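# Separate the yellow wire from the other wires

## Task

Put the yellow wire down on the table apart from the rest, leaving at least a hand's width between it and each other wire; no wire may end up dangling off the table edge, since that can count as failure.

## Robot and tools

Robot: two arms, left_arm and right_arm, each with a two-finger gripper. The left arm's base sits near y = +0.298 m, the right arm's near y = -0.311 m in the scene frame. The scene frame has its origin at table-top height midway between the bases, +x pointing out over the table, +z up, left_arm on the +y side (arm names do not match image sides). Each arm reports its hand pose (end_effector_position in metres, end_effector_quat_wxyz) in its own base frame; fixed cameras and the table use the scene frame. The reported point lies between the finger pads, about 1 cm short of the tips. Fingers point along the gripper's +z and open along its y. Reported poses can be off by a few centimetres, more at long reach.

Movement numbers. Every motion argument is a row of 14 numbers, all in [-1, 1]: dx, dy, dz, rx, ry, rz, opening for left_arm, then the same seven for right_arm. Both arms are always in the row. dx..rz are an offset, not a pose: they are measured from that arm's Hand target as it stood when the action or move began, along that Hand target's own axes. Scale: 1.0 = 0.6 m for dx, dy, dz and 180 degrees for the rotation vector rx, ry, rz. The opening is absolute: +1 fully open (0.093 m), -1 closed. All-zero offsets re-request the current Hand target; a 0 opening is a real command (half open), so resend the present opening to leave a gripper alone.

execute_actions: argument actions is a list of actions; each action is a table of up to 15 rows (one per 1/30 s step); a short table repeats its final row. Every row in an action is counted from the start pose, not from the row before; a new action starts from the updated Hand target, so the same offset moves the arm again. Optional cameras: list of names, ["all"], or []; an empty actions list returns images by default and shows state, scene number and remaining action budget.

move: target is one 14-number row or up to 15 rows, each an offset from the same starting Hand targets (not chained). speed in m/s, 0.002 to 2.9 (default 0.25), one value or one per target; turning rate is capped at twice that in rad/s. blend in metres rounds corners between listed targets (0 = full stop at each). opening_speed: rate of the finger command per second on the -1..+1 scale, at least 0.2. grip_force: newtons per pad, 10 to 50, one value or one per arm; it persists, and lower forces close slowly. blocking=false returns after about 0.5 s while the move continues. Paths are straight, end together, cap at 10 s, and do not avoid obstacles or the other arm. Avoid paths passing near an arm's own base. The result adds a move: line such as done, off_target, moving, held or fault plus limits (paced = pose clipped, held = steps withheld).

wait: seconds 0 to 10; arms keep their last command. stop: brakes a running move. zoom_image: camera (cam_high, cam_low, cam_left_wrist, cam_right_wrist) and region [x0, y0, x1, y1] in pixels, at most 504 by 504, from the newest images. finished_scene: scene number (1 or 2); call nothing else after it in that reply. Scene 1 is practice and may be skipped, but damage there still counts.

Reading results: Hand target is the last commanded pose after clipping; the gripper often rests short of it, and the next command, even zeros, asks for it again. If it still falls short, send the gap as an offset. Orientation commands are clipped to within 40 degrees of the measured one. Check position and tilt after each move. grip_measured runs +1 open to -1 closed; pads meet near -0.94; an object of width w mm reads about -0.94 + 0.0208·w. For a firm hold on a rigid object send roughly 0.24 below that reading; round or soft items like wire may need lower. To release, send well above the width reading. The last Joint positions number per arm is the finger gap in metres. Joint velocities may say within noise. Joint ranges (rad): waist -2.618 to 3.054, shoulder 0 to 3.142, elbow 0 to 3.142 (straight at 2.901), wrist pitch and yaw ±1.571, wrist roll ±2.094. Torques include arm weight; joints 1 to 3 wrap at ±28 N m.

Cameras: cam_high, cam_low (fixed, behind the arms), cam_left_wrist, cam_right_wrist, each 896x504.

Cautions: slow down near contact; fast moves and targets far past contact hit and press harder. A blocked arm keeps pushing until commanded back. Do not let the grippers, wrist cameras or fingers touch each other, and do not strain the camera cables. The bar, plate (tops up to about 3 cm above the table) and rail near the bases give no warning when hit. Do not drop things or release moving items; nothing may fall off or be left off the table. Long holding, stretched poses or pushing at unreachable targets heat motors: MOTOR HOT at 75 °C, fault and fold at 90 °C, collapse at 100 °C. Objects may occasionally be nudged by outside pushes. Thinking time lets the scene run.

Each tool is called by a JSON object that holds its "fn" and its "kwargs", one argument or row to a line.

## Session

{"fn": "execute_actions", "kwargs": {
  "actions": []
}}

Scene clock: 0.00 s.
left_arm: end_effector_position=(+0.3200, -0.3117, +0.2563) grip_measured=-0.933 end_effector_quat_wxyz=(+0.470, +0.493, +0.593, -0.429) | right_arm: end_effector_position=(+0.3754, -0.0001, +0.4020) grip_measured=+1.000 end_effector_quat_wxyz=(+0.707, +0.000, +0.707, +0.000)
Joint positions: left_arm=[-0.461 1.565 1.063 0.172 0.946 0.225 0] | right_arm=[0 1.047 1.047 0 0 0 0.093]
Joint velocities: within noise
Joint torques (N m): no reading
Heat: left arm: 40 °C; right arm: 39 °C.
Hand target: left_arm +0.3197, -0.3113, +0.2667; +0.481, +0.496, +0.584, -0.427 | right_arm +0.3738, -0.0010, +0.4112; +0.715, +0.002, +0.699, -0.001
Tool commands: left_gripper/opening=-0.940671 right_gripper/opening=+1.0

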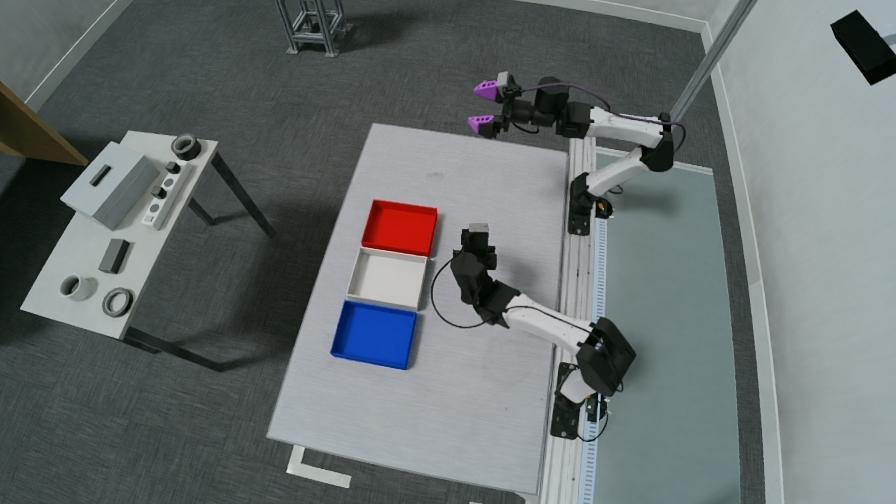

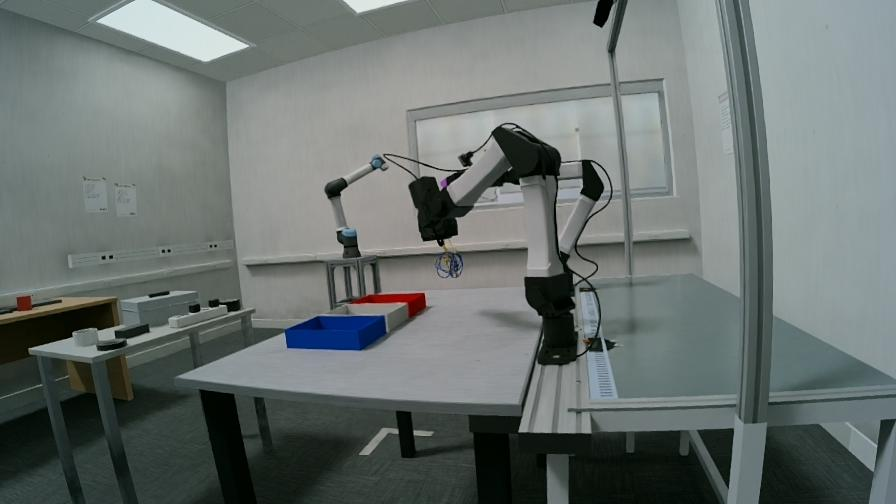

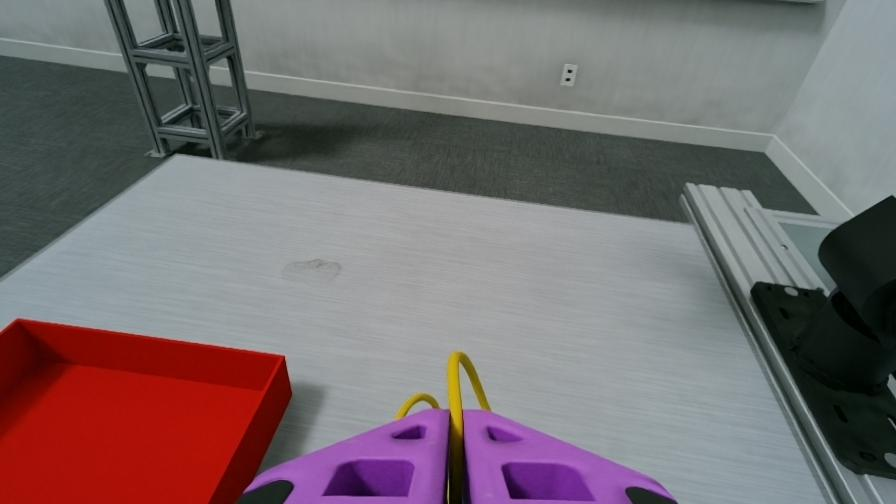

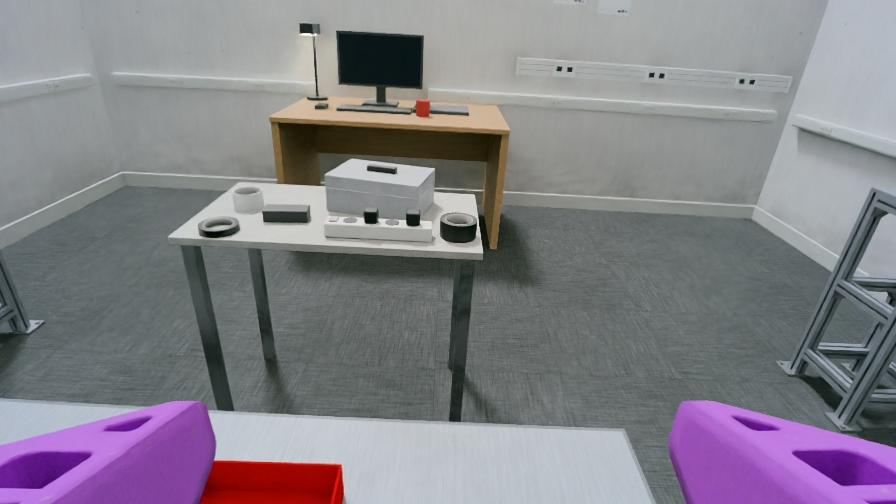

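{"fn": "zoom_image", "kwargs": {
  "camera": "cam_low",
  "region": [400, 200, 500, 300]
}}

{"fn": "zoom_image", "kwargs": {
  "camera": "cam_left_wrist",
  "region": [370, 330, 560, 504]
}}

{"fn": "zoom_image", "kwargs": {
  "camera": "cam_high",
  "region": [410, 180, 550, 260]
}}

Scaled by 5.040 from the camera's 896x504 image, which has a finer 1280x720 frame.

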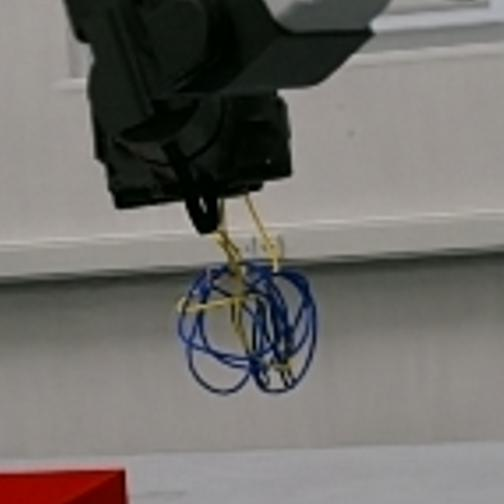

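Scaled by 2.653 from the camera's 896x504 image, which has a finer 1280x720 frame.

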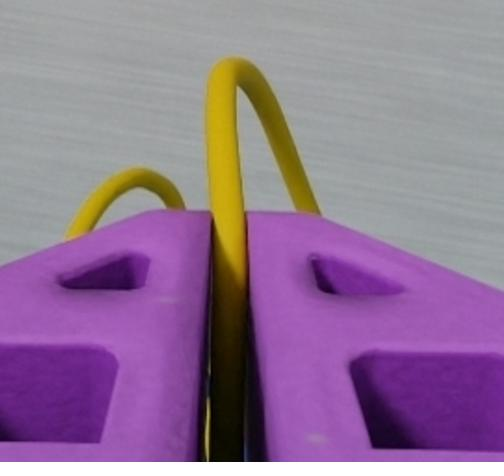

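Scaled by 3.600 from the camera's 896x504 image, which has a finer 1280x720 frame.

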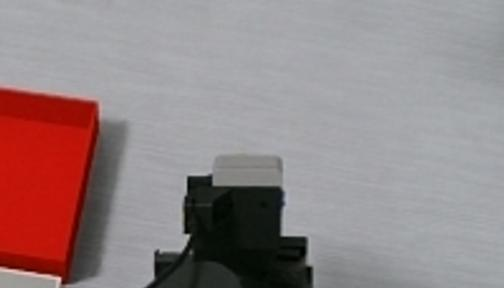

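{"fn": "move", "kwargs": {
  "target": [0,0,0,0,0,0,-1,0.36,0.10,-0.105,-0.5,0,0,1],
  "speed": 0.4,
  "cameras": ["all"]
}}

Scene clock: 38.17 s.
left_arm: end_effector_position=(+0.3200, -0.3117, +0.2563) grip_measured=-0.986 end_effector_quat_wxyz=(+0.470, +0.493, +0.593, -0.429) | right_arm: end_effector_position=(+0.3167, +0.0581, +0.1934) grip_measured=+1.000 end_effector_quat_wxyz=(+0.583, -0.396, +0.588, +0.398)
Joint positions: left_arm=[-0.461 1.565 1.063 0.172 0.946 0.225 0] | right_arm=[-0.369 1.519 0.604 0.564 -1.56 -0.345 0.093]
Joint torques (N m): left_arm=[0.35 -7.62 10.54 1.65 0.19 -0.07] | right_arm=[0.65 -4.37 7.54 1.39 -0.23 -0.25]
Heat: left arm: 48 °C; right arm: 47 °C.
Hand target: left_arm +0.3197, -0.3113, +0.2667; +0.481, +0.496, +0.584, -0.427 | right_arm +0.3161, +0.0593, +0.1939; +0.507, -0.505, +0.495, +0.493
Off the commanded pose: left_arm 0.010 m, 2 deg | right_arm 0.001 m, 22 deg.
joint sent to its limit (right arm) — joint 5 (wrist yaw), lower limit. The joint targets are off in orientation, not in position.
move: off_target (right_arm)

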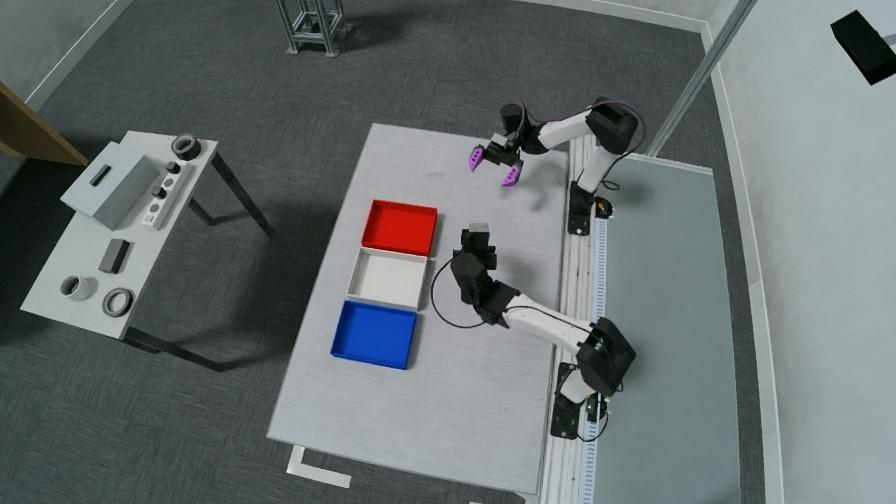

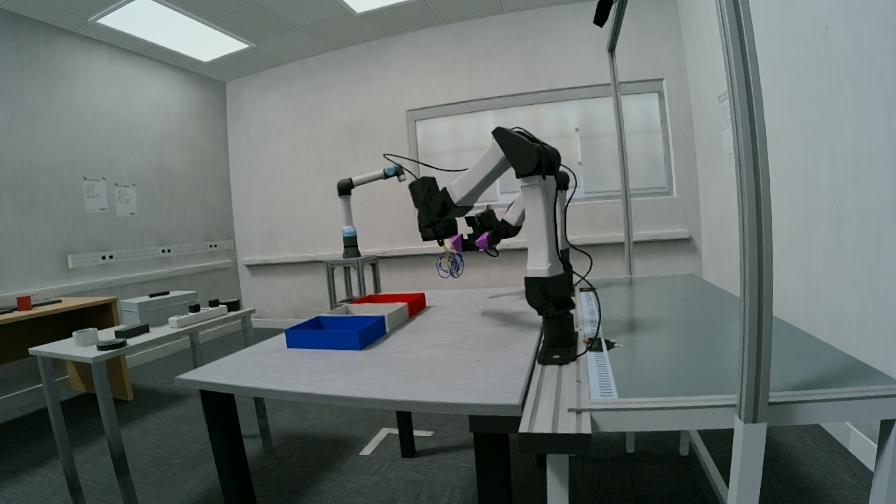

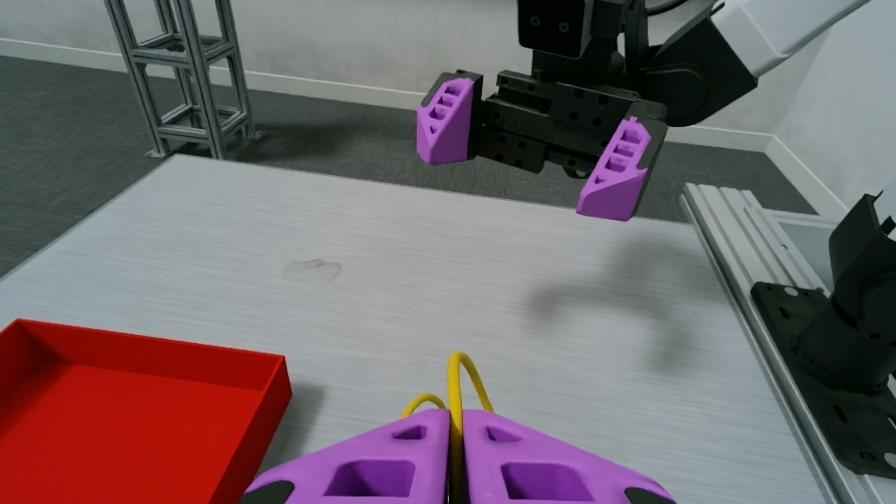

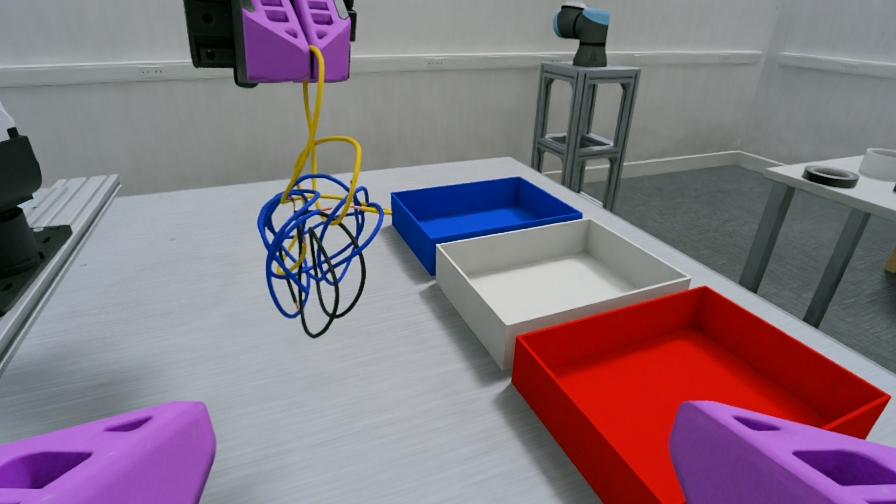

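{"fn": "zoom_image", "kwargs": {
  "camera": "cam_right_wrist",
  "region": [220, 30, 420, 350]
}}

Scaled by 1.575 from the camera's 896x504 image, which has a finer 1280x720 frame.

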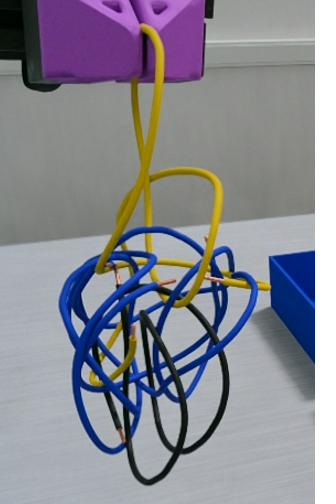

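{"fn": "move", "kwargs": {
  "target": [
    [0,0,0,0,0,0,-1,0.14,0.005,0.10,0,0,0,1],
    [0,0,0,0,0,0,-1,0.14,0.005,0.36,0,0,0,1]
  ],
  "speed": 0.3,
  "blend": 0.05,
  "cameras": ["cam_right_wrist","cam_low","cam_left_wrist"]
}}

{"fn": "zoom_image", "kwargs": {
  "camera": "cam_low",
  "region": [400, 200, 500, 300]
}}

Scene clock: 93.50 s.
left_arm: end_effector_position=(+0.3200, -0.3117, +0.2563) grip_measured=-0.986 end_effector_quat_wxyz=(+0.470, +0.493, +0.593, -0.429) | right_arm: end_effector_position=(+0.3154, +0.2739, +0.1101) grip_measured=+1.000 end_effector_quat_wxyz=(+0.496, -0.505, +0.501, +0.498)
Joint positions: left_arm=[-0.461 1.565 1.063 0.172 0.946 0.225 0] | right_arm=[0.322 2.09 0.724 1.327 -1.255 -0.039 0.093]
Joint torques (N m): left_arm=[0.29 -7.56 10.45 1.66 0.19 -0.07] | right_arm=[0.55 -6.98 4.63 1.91 0.16 0.07]
Heat: left arm: 51 °C; right arm: 45 °C.
Hand target: left_arm +0.3197, -0.3113, +0.2667; +0.481, +0.496, +0.584, -0.427 | right_arm +0.3158, +0.2753, +0.1098; +0.507, -0.505, +0.495, +0.493
Off the commanded pose: left_arm 0.010 m, 2 deg | right_arm 0.002 m, 2 deg.
move: done
Images, in order (width x height): cam_low 896x504, cam_left_wrist 896x504, cam_right_wrist 896x504.

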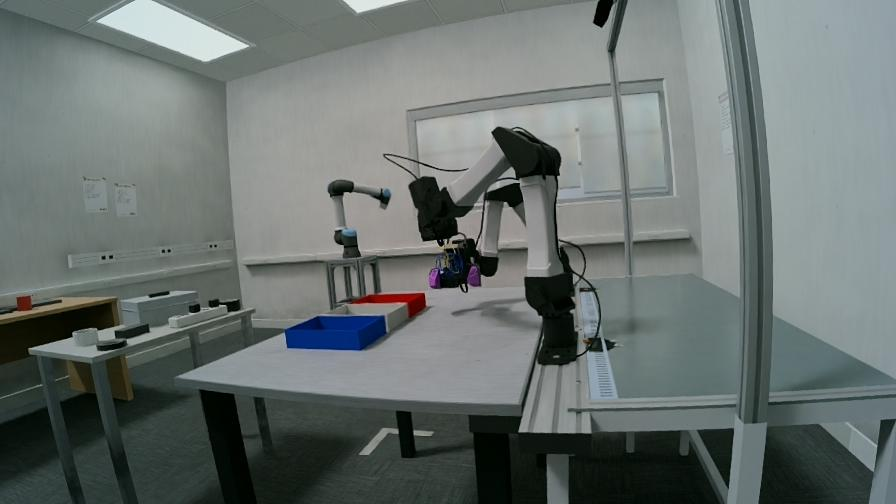

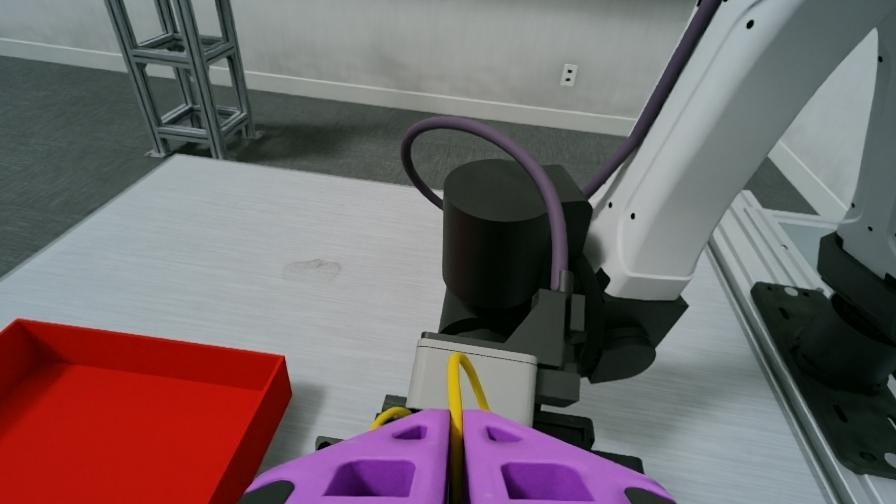

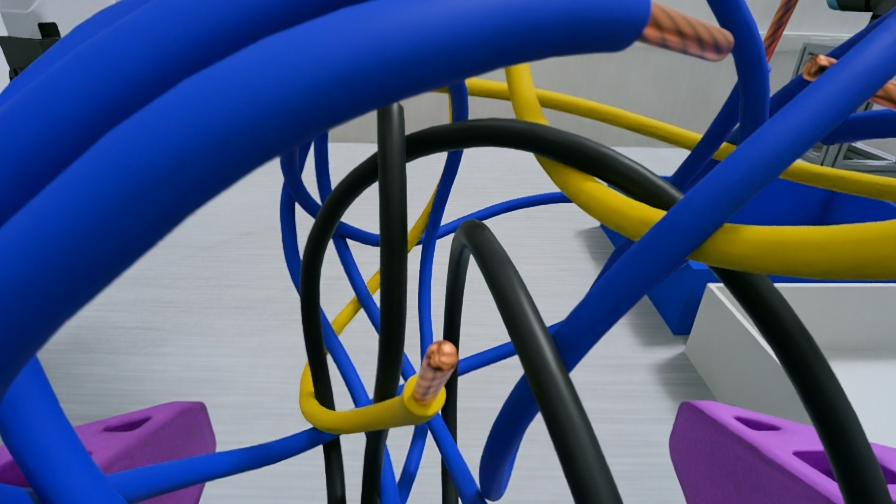

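Scaled by 5.040 from the camera's 896x504 image, which has a finer 1280x720 frame.

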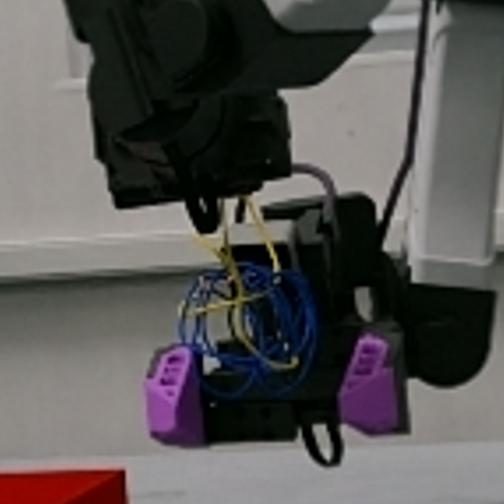

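{"fn": "move", "kwargs": {
  "target": [0,0,0,0,0,0,-1,0,0,0,0,0,0,-1],
  "opening_speed": 1.5,
  "cameras": ["cam_right_wrist","cam_low"]
}}

{"fn": "zoom_image", "kwargs": {
  "camera": "cam_low",
  "region": [400, 200, 500, 300]
}}

Scene clock: 104.83 s.
left_arm: end_effector_position=(+0.3200, -0.3117, +0.2563) grip_measured=-0.986 end_effector_quat_wxyz=(+0.470, +0.493, +0.593, -0.429) | right_arm: end_effector_position=(+0.3155, +0.2739, +0.1105) grip_measured=-0.968 end_effector_quat_wxyz=(+0.496, -0.505, +0.501, +0.498)
Joint positions: left_arm=[-0.461 1.565 1.063 0.172 0.946 0.225 0] | right_arm=[0.322 2.09 0.724 1.331 -1.254 -0.036 0]
Joint torques (N m): left_arm=[0.13 -7.47 10.4 1.63 0.18 -0.02] | right_arm=[0.58 -6.83 4.62 1.91 0.16 0.06]
Heat: left arm: 52 °C; right arm: 47 °C.
Hand target: left_arm +0.3197, -0.3113, +0.2667; +0.481, +0.496, +0.584, -0.427 | right_arm +0.3158, +0.2753, +0.1098; +0.507, -0.505, +0.495, +0.493
Off the commanded pose: left_arm 0.010 m, 2 deg | right_arm 0.002 m, 1 deg.
move: done
Images, in order (width x height): cam_low 896x504, cam_right_wrist 896x504.

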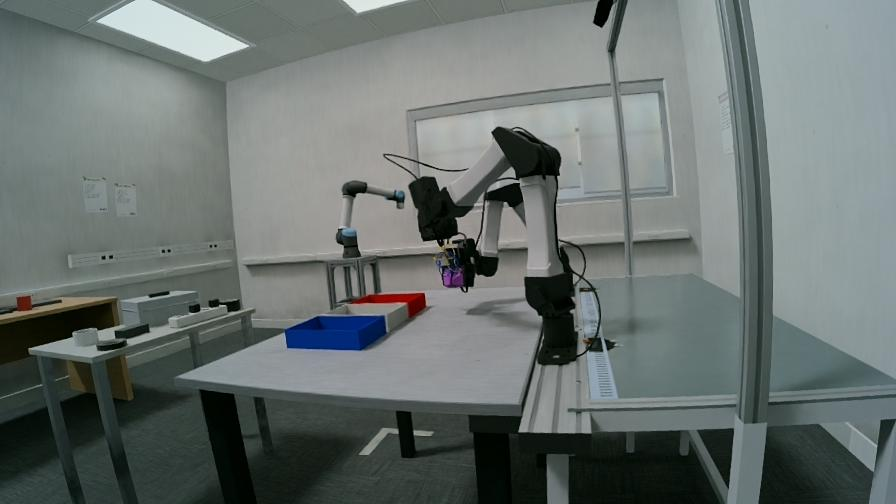

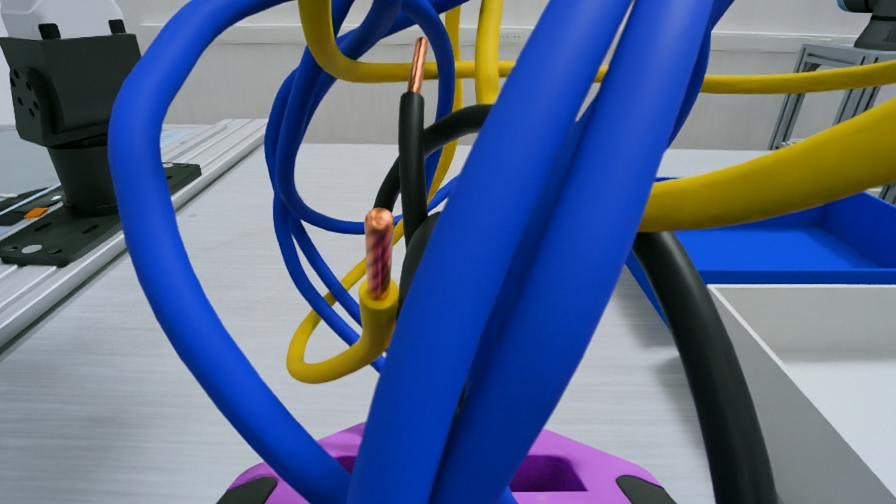

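Scaled by 5.040 from the camera's 896x504 image, which has a finer 1280x720 frame.

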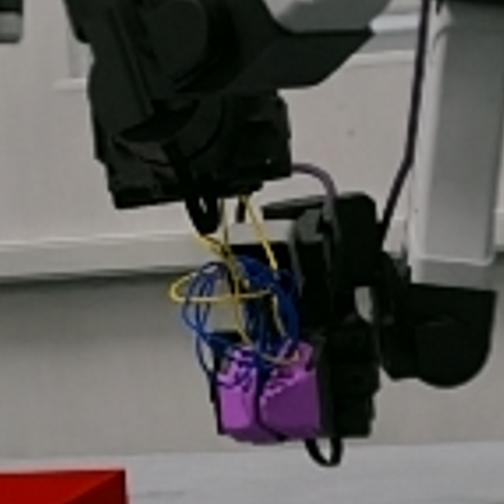

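{"fn": "move", "kwargs": {
  "target": [-0.36,0,-0.1,0,0,0,-1,0,0,0,0,0,0,-1],
  "speed": 0.12,
  "cameras": ["cam_right_wrist","cam_low","cam_high"]
}}

{"fn": "zoom_image", "kwargs": {
  "camera": "cam_low",
  "region": [380, 140, 540, 300]
}}

Scene clock: 117.67 s.
left_arm: end_effector_position=(+0.3247, -0.2929, +0.4780) grip_measured=-0.986 end_effector_quat_wxyz=(+0.468, +0.487, +0.599, -0.429) | right_arm: end_effector_position=(+0.3173, +0.2748, +0.1164) grip_measured=-0.969 end_effector_quat_wxyz=(+0.513, -0.509, +0.488, +0.490)
Joint positions: left_arm=[-0.407 1.744 2.206 -0.82 0.988 0.243 0] | right_arm=[0.324 2.097 0.728 1.388 -1.246 -0.025 0]
Joint torques (N m): left_arm=[1.16 -6.5 11.02 1.55 0.45 0.12] | right_arm=[0.4 -7.04 4.23 1.5 0.12 0.03]
Heat: left arm: 52 °C; right arm: 48 °C.
Hand target: left_arm +0.3214, -0.2893, +0.4899; +0.481, +0.496, +0.584, -0.427 | right_arm +0.3159, +0.2754, +0.1099; +0.507, -0.505, +0.495, +0.493
Off the commanded pose: left_arm 0.013 m, 2 deg | right_arm 0.007 m, 1 deg.
move: off_target (left_arm)
Images, in order (width x height): cam_high 896x504, cam_low 896x504, cam_right_wrist 896x504.

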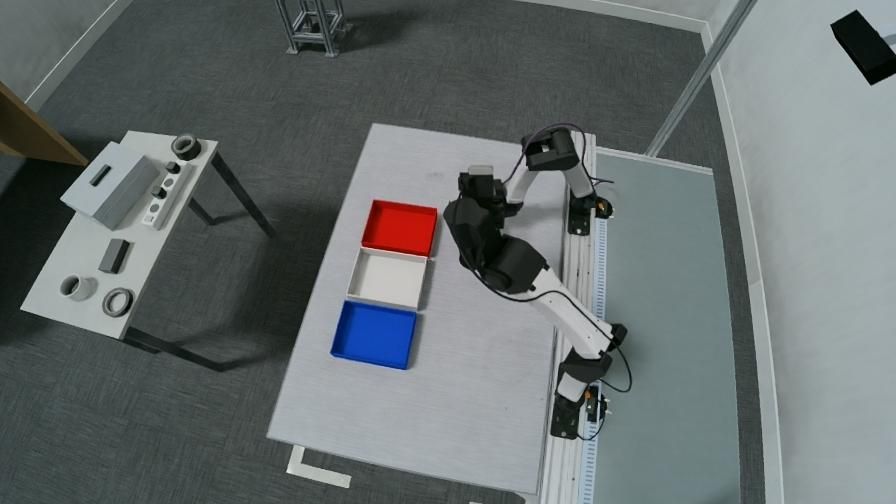

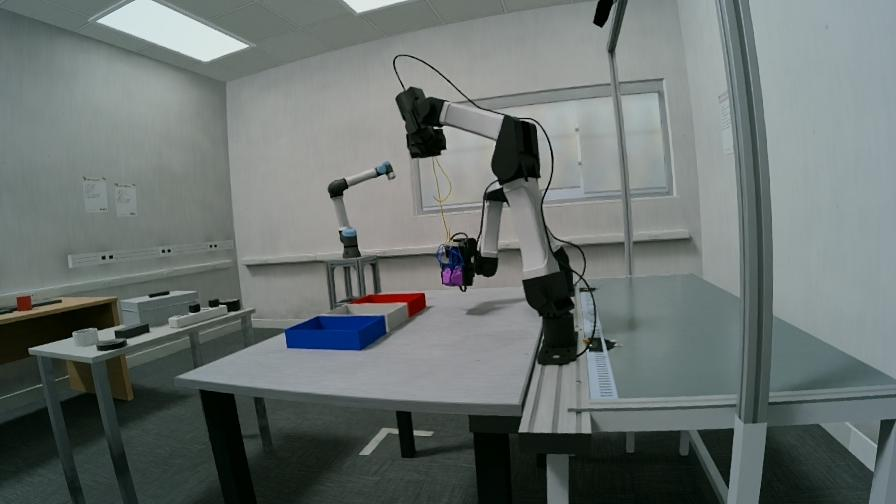

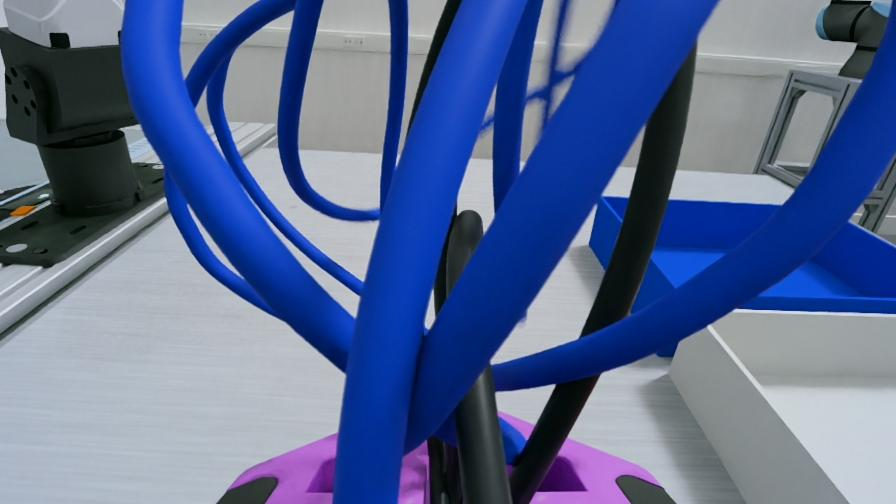

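Scaled by 3.150 from the camera's 896x504 image, which has a finer 1280x720 frame.

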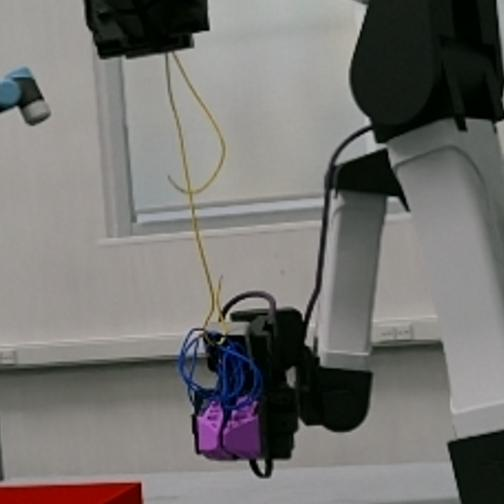

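{"fn": "move", "kwargs": {
  "target": [-0.1,0,-0.05,0,0,0,-1,0.07,0,-0.15,0,0,0,-1],
  "speed": 0.12,
  "cameras": ["cam_right_wrist","cam_low"]
}}

{"fn": "zoom_image", "kwargs": {
  "camera": "cam_low",
  "region": [380, 120, 540, 300]
}}

Scene clock: 128.37 s.
left_arm: end_effector_position=(+0.3246, -0.2733, +0.5476) grip_measured=-0.986 end_effector_quat_wxyz=(+0.510, +0.471, +0.574, -0.435) | right_arm: end_effector_position=(+0.3169, +0.1878, +0.0680) grip_measured=-0.969 end_effector_quat_wxyz=(+0.494, -0.497, +0.508, +0.501)
Joint positions: left_arm=[-0.352 1.986 2.844 -1.057 1.031 0.153 0] | right_arm=[0.061 2.216 0.664 1.404 -1.504 -0.13 0]
Joint torques (N m): left_arm=[0.81 -6.95 7.66 1.54 0.31 -0.23] | right_arm=[-0.53 -7.2 3.51 1.63 -0.11 -0.21]
Heat: left arm: 51 °C; right arm: 47 °C.
Hand target: left_arm +0.3202, -0.2702, +0.5541; +0.481, +0.496, +0.584, -0.427 | right_arm +0.3165, +0.1854, +0.0679; +0.507, -0.505, +0.495, +0.493
Off the commanded pose: left_arm 0.009 m, 5 deg | right_arm 0.002 m, 2 deg.
elbow stopped short (left arm): the move would have taken joint 3 (elbow) straighter than the controller allows.
move: off_target (left_arm)
Images, in order (width x height): cam_low 896x504, cam_right_wrist 896x504.

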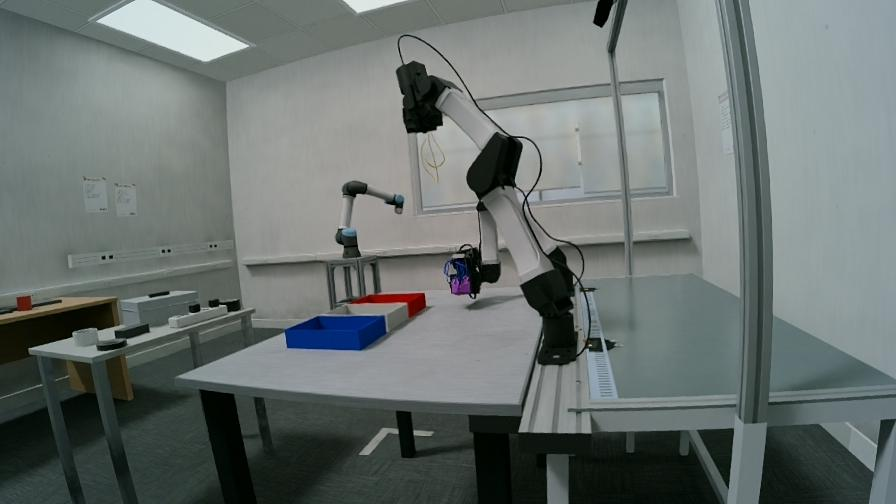

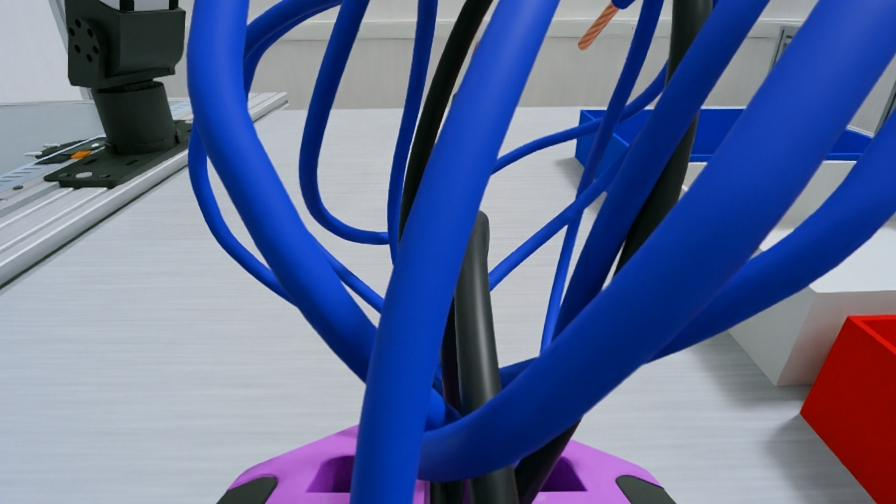

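Scaled by 2.800 from the camera's 896x504 image, which has a finer 1280x720 frame.

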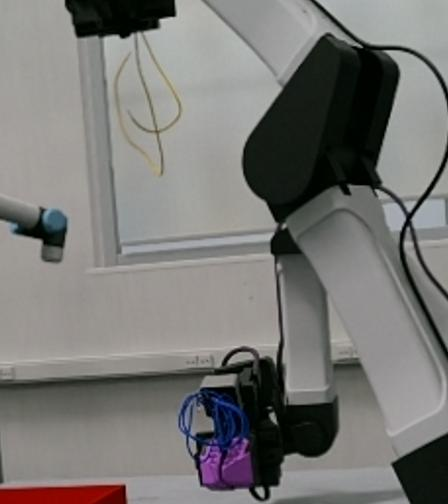

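{"fn": "move", "kwargs": {
  "target": [0.866,-0.023,-0.015,0,0.2,0,-1,0.07,0,-0.14,0.15,0.25,0,-1],
  "speed": 0.22,
  "cameras": ["all"]
}}

{"fn": "zoom_image", "kwargs": {
  "camera": "cam_low",
  "region": [380, 220, 560, 370]
}}

Scene clock: 174.60 s.
left_arm: end_effector_position=(+0.2807, -0.1793, +0.0488) grip_measured=-0.986 end_effector_quat_wxyz=(+0.276, +0.599, +0.705, -0.262) | right_arm: end_effector_position=(+0.3169, +0.0997, +0.0193) grip_measured=-0.969 end_effector_quat_wxyz=(+0.376, -0.526, +0.750, +0.140)
Joint positions: left_arm=[-0.225 1.65 0.831 -0.439 0.729 1.063 0] | right_arm=[-0.009 1.617 0.58 0.011 -0.655 -1.042 0]
Joint torques (N m): left_arm=[0.8 -5.93 6.49 0.91 0.3 0.1] | right_arm=[0.58 -7.94 6.24 1.16 -0.25 0.14]
Heat: left arm: 47 °C; right arm: 46 °C.
Hand target: left_arm +0.2810, -0.1757, +0.0444; +0.277, +0.603, +0.704, -0.253 | right_arm +0.3171, +0.1014, +0.0259; +0.382, -0.524, +0.748, +0.138
Off the commanded pose: left_arm 0.006 m, 1 deg | right_arm 0.007 m, 1 deg.
move: done

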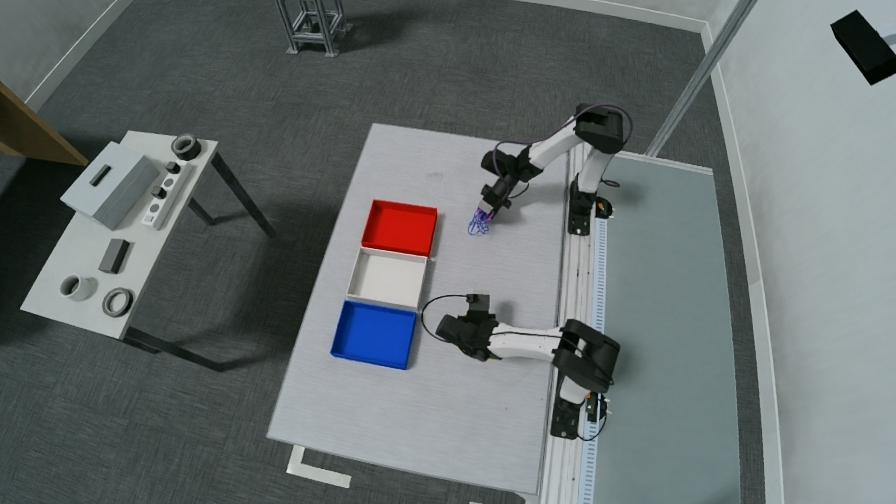

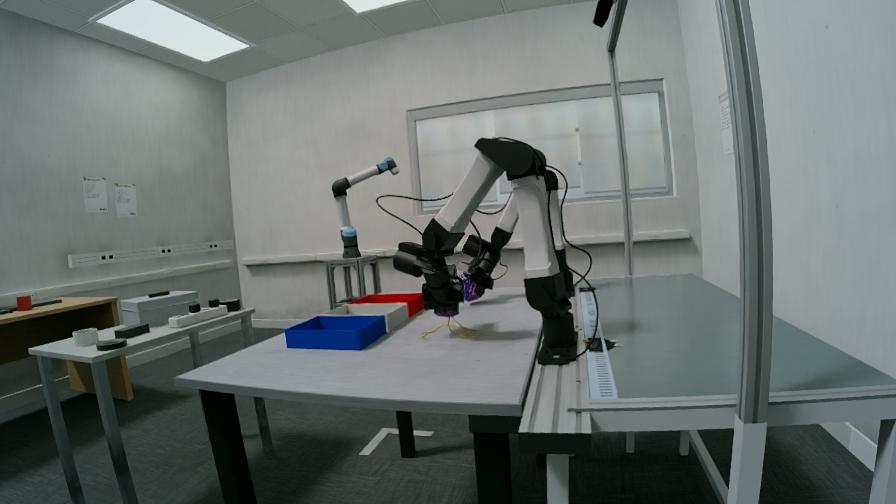

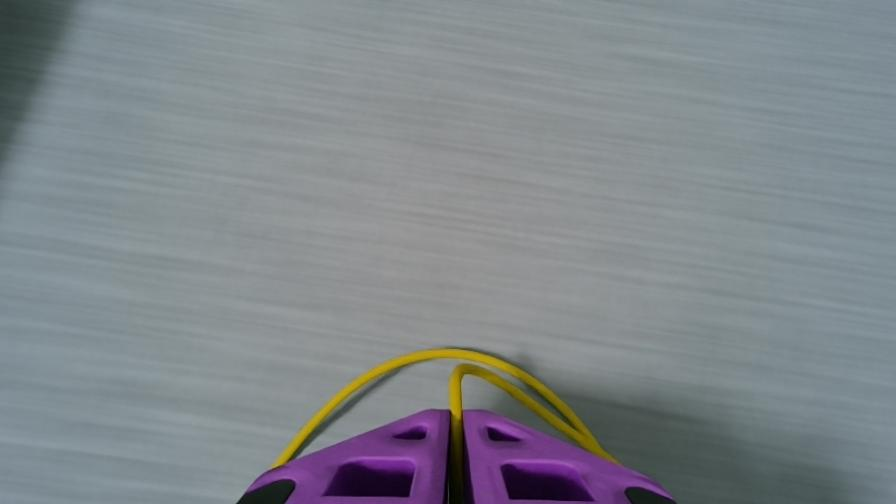

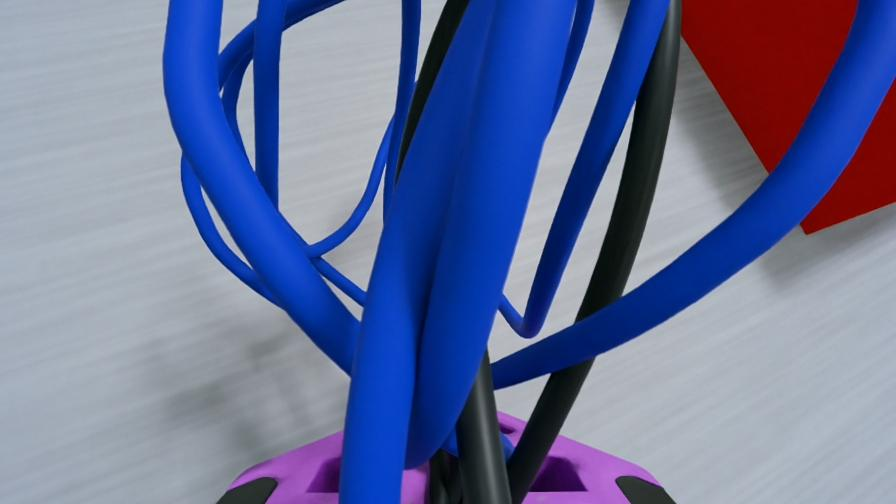

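Scaled by 2.800 from the camera's 896x504 image, which has a finer 1280x720 frame.

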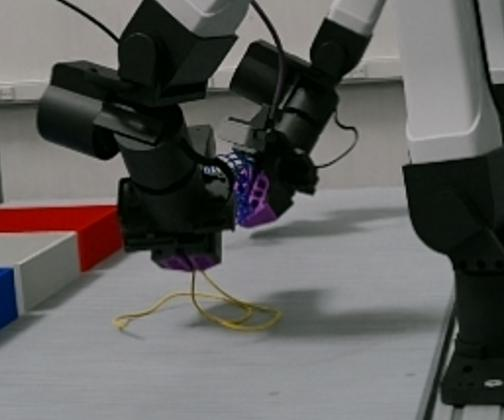

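{"fn": "move", "kwargs": {
  "target": [
    [0.026,0,0.027,0,0,0,-1,0,0,0,0,0,0,-1],
    [0.026,0,0.027,0,0,0,-0.4,0,0,0,0,0,0,0]
  ],
  "speed": 0.08,
  "opening_speed": 1,
  "cameras": ["all"]
}}

{"fn": "zoom_image", "kwargs": {
  "camera": "cam_low",
  "region": [380, 220, 560, 370]
}}

Scene clock: 189.23 s.
left_arm: end_effector_position=(+0.2817, -0.1794, +0.0278) grip_measured=-0.403 end_effector_quat_wxyz=(+0.279, +0.600, +0.703, -0.260) | right_arm: end_effector_position=(+0.3170, +0.0996, +0.0193) grip_measured=-0.002 end_effector_quat_wxyz=(+0.376, -0.525, +0.750, +0.140)
Joint positions: left_arm=[-0.225 1.703 0.787 -0.334 0.728 1.064 0.026] | right_arm=[-0.009 1.617 0.58 0.011 -0.655 -1.042 0.045]
Joint torques (N m): left_arm=[0.7 -5.67 5.75 0.8 0.31 0.1] | right_arm=[0.59 -7.92 6.23 1.16 -0.25 0.14]
Heat: left arm: 46 °C; right arm: 45 °C.
Hand target: left_arm +0.2805, -0.1757, +0.0219; +0.276, +0.603, +0.704, -0.253 | right_arm +0.3171, +0.1014, +0.0259; +0.382, -0.524, +0.748, +0.138
Off the commanded pose: left_arm 0.007 m, 1 deg | right_arm 0.007 m, 1 deg.
move: done

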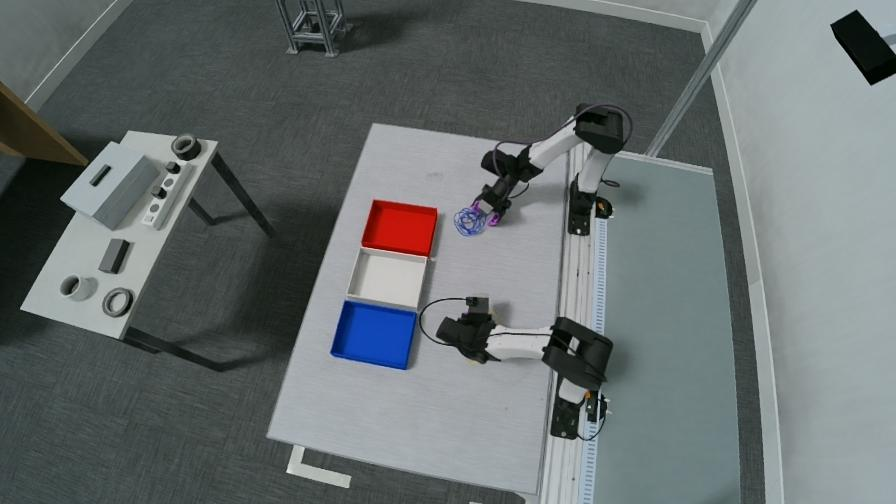

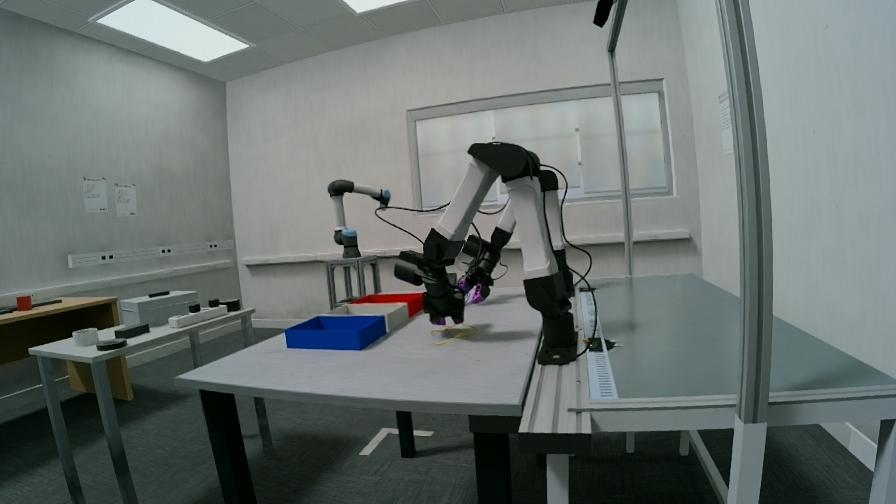

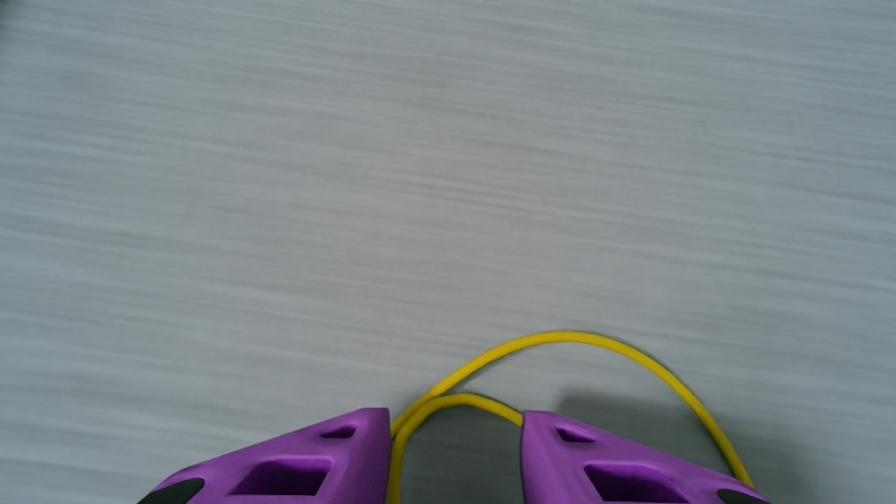

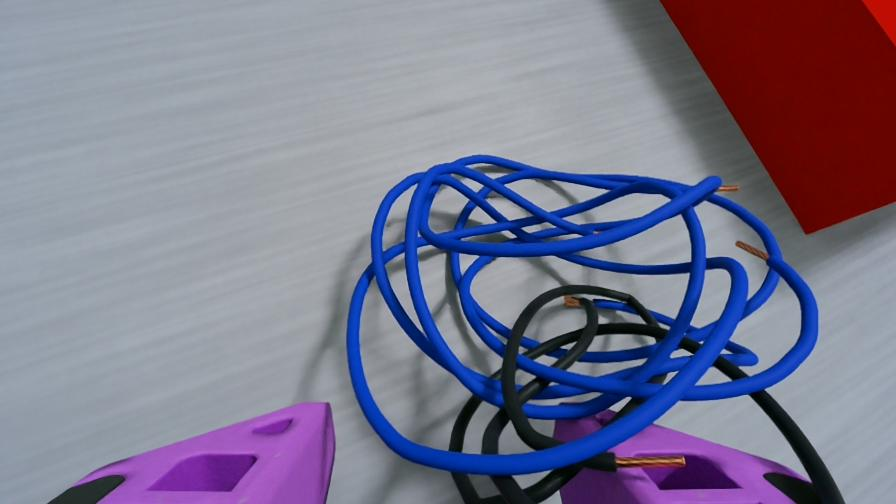

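Scaled by 2.800 from the camera's 896x504 image, which has a finer 1280x720 frame.

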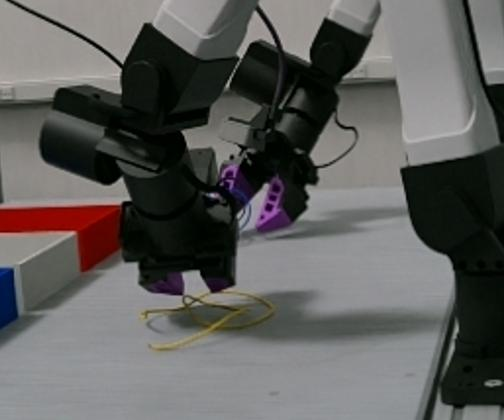

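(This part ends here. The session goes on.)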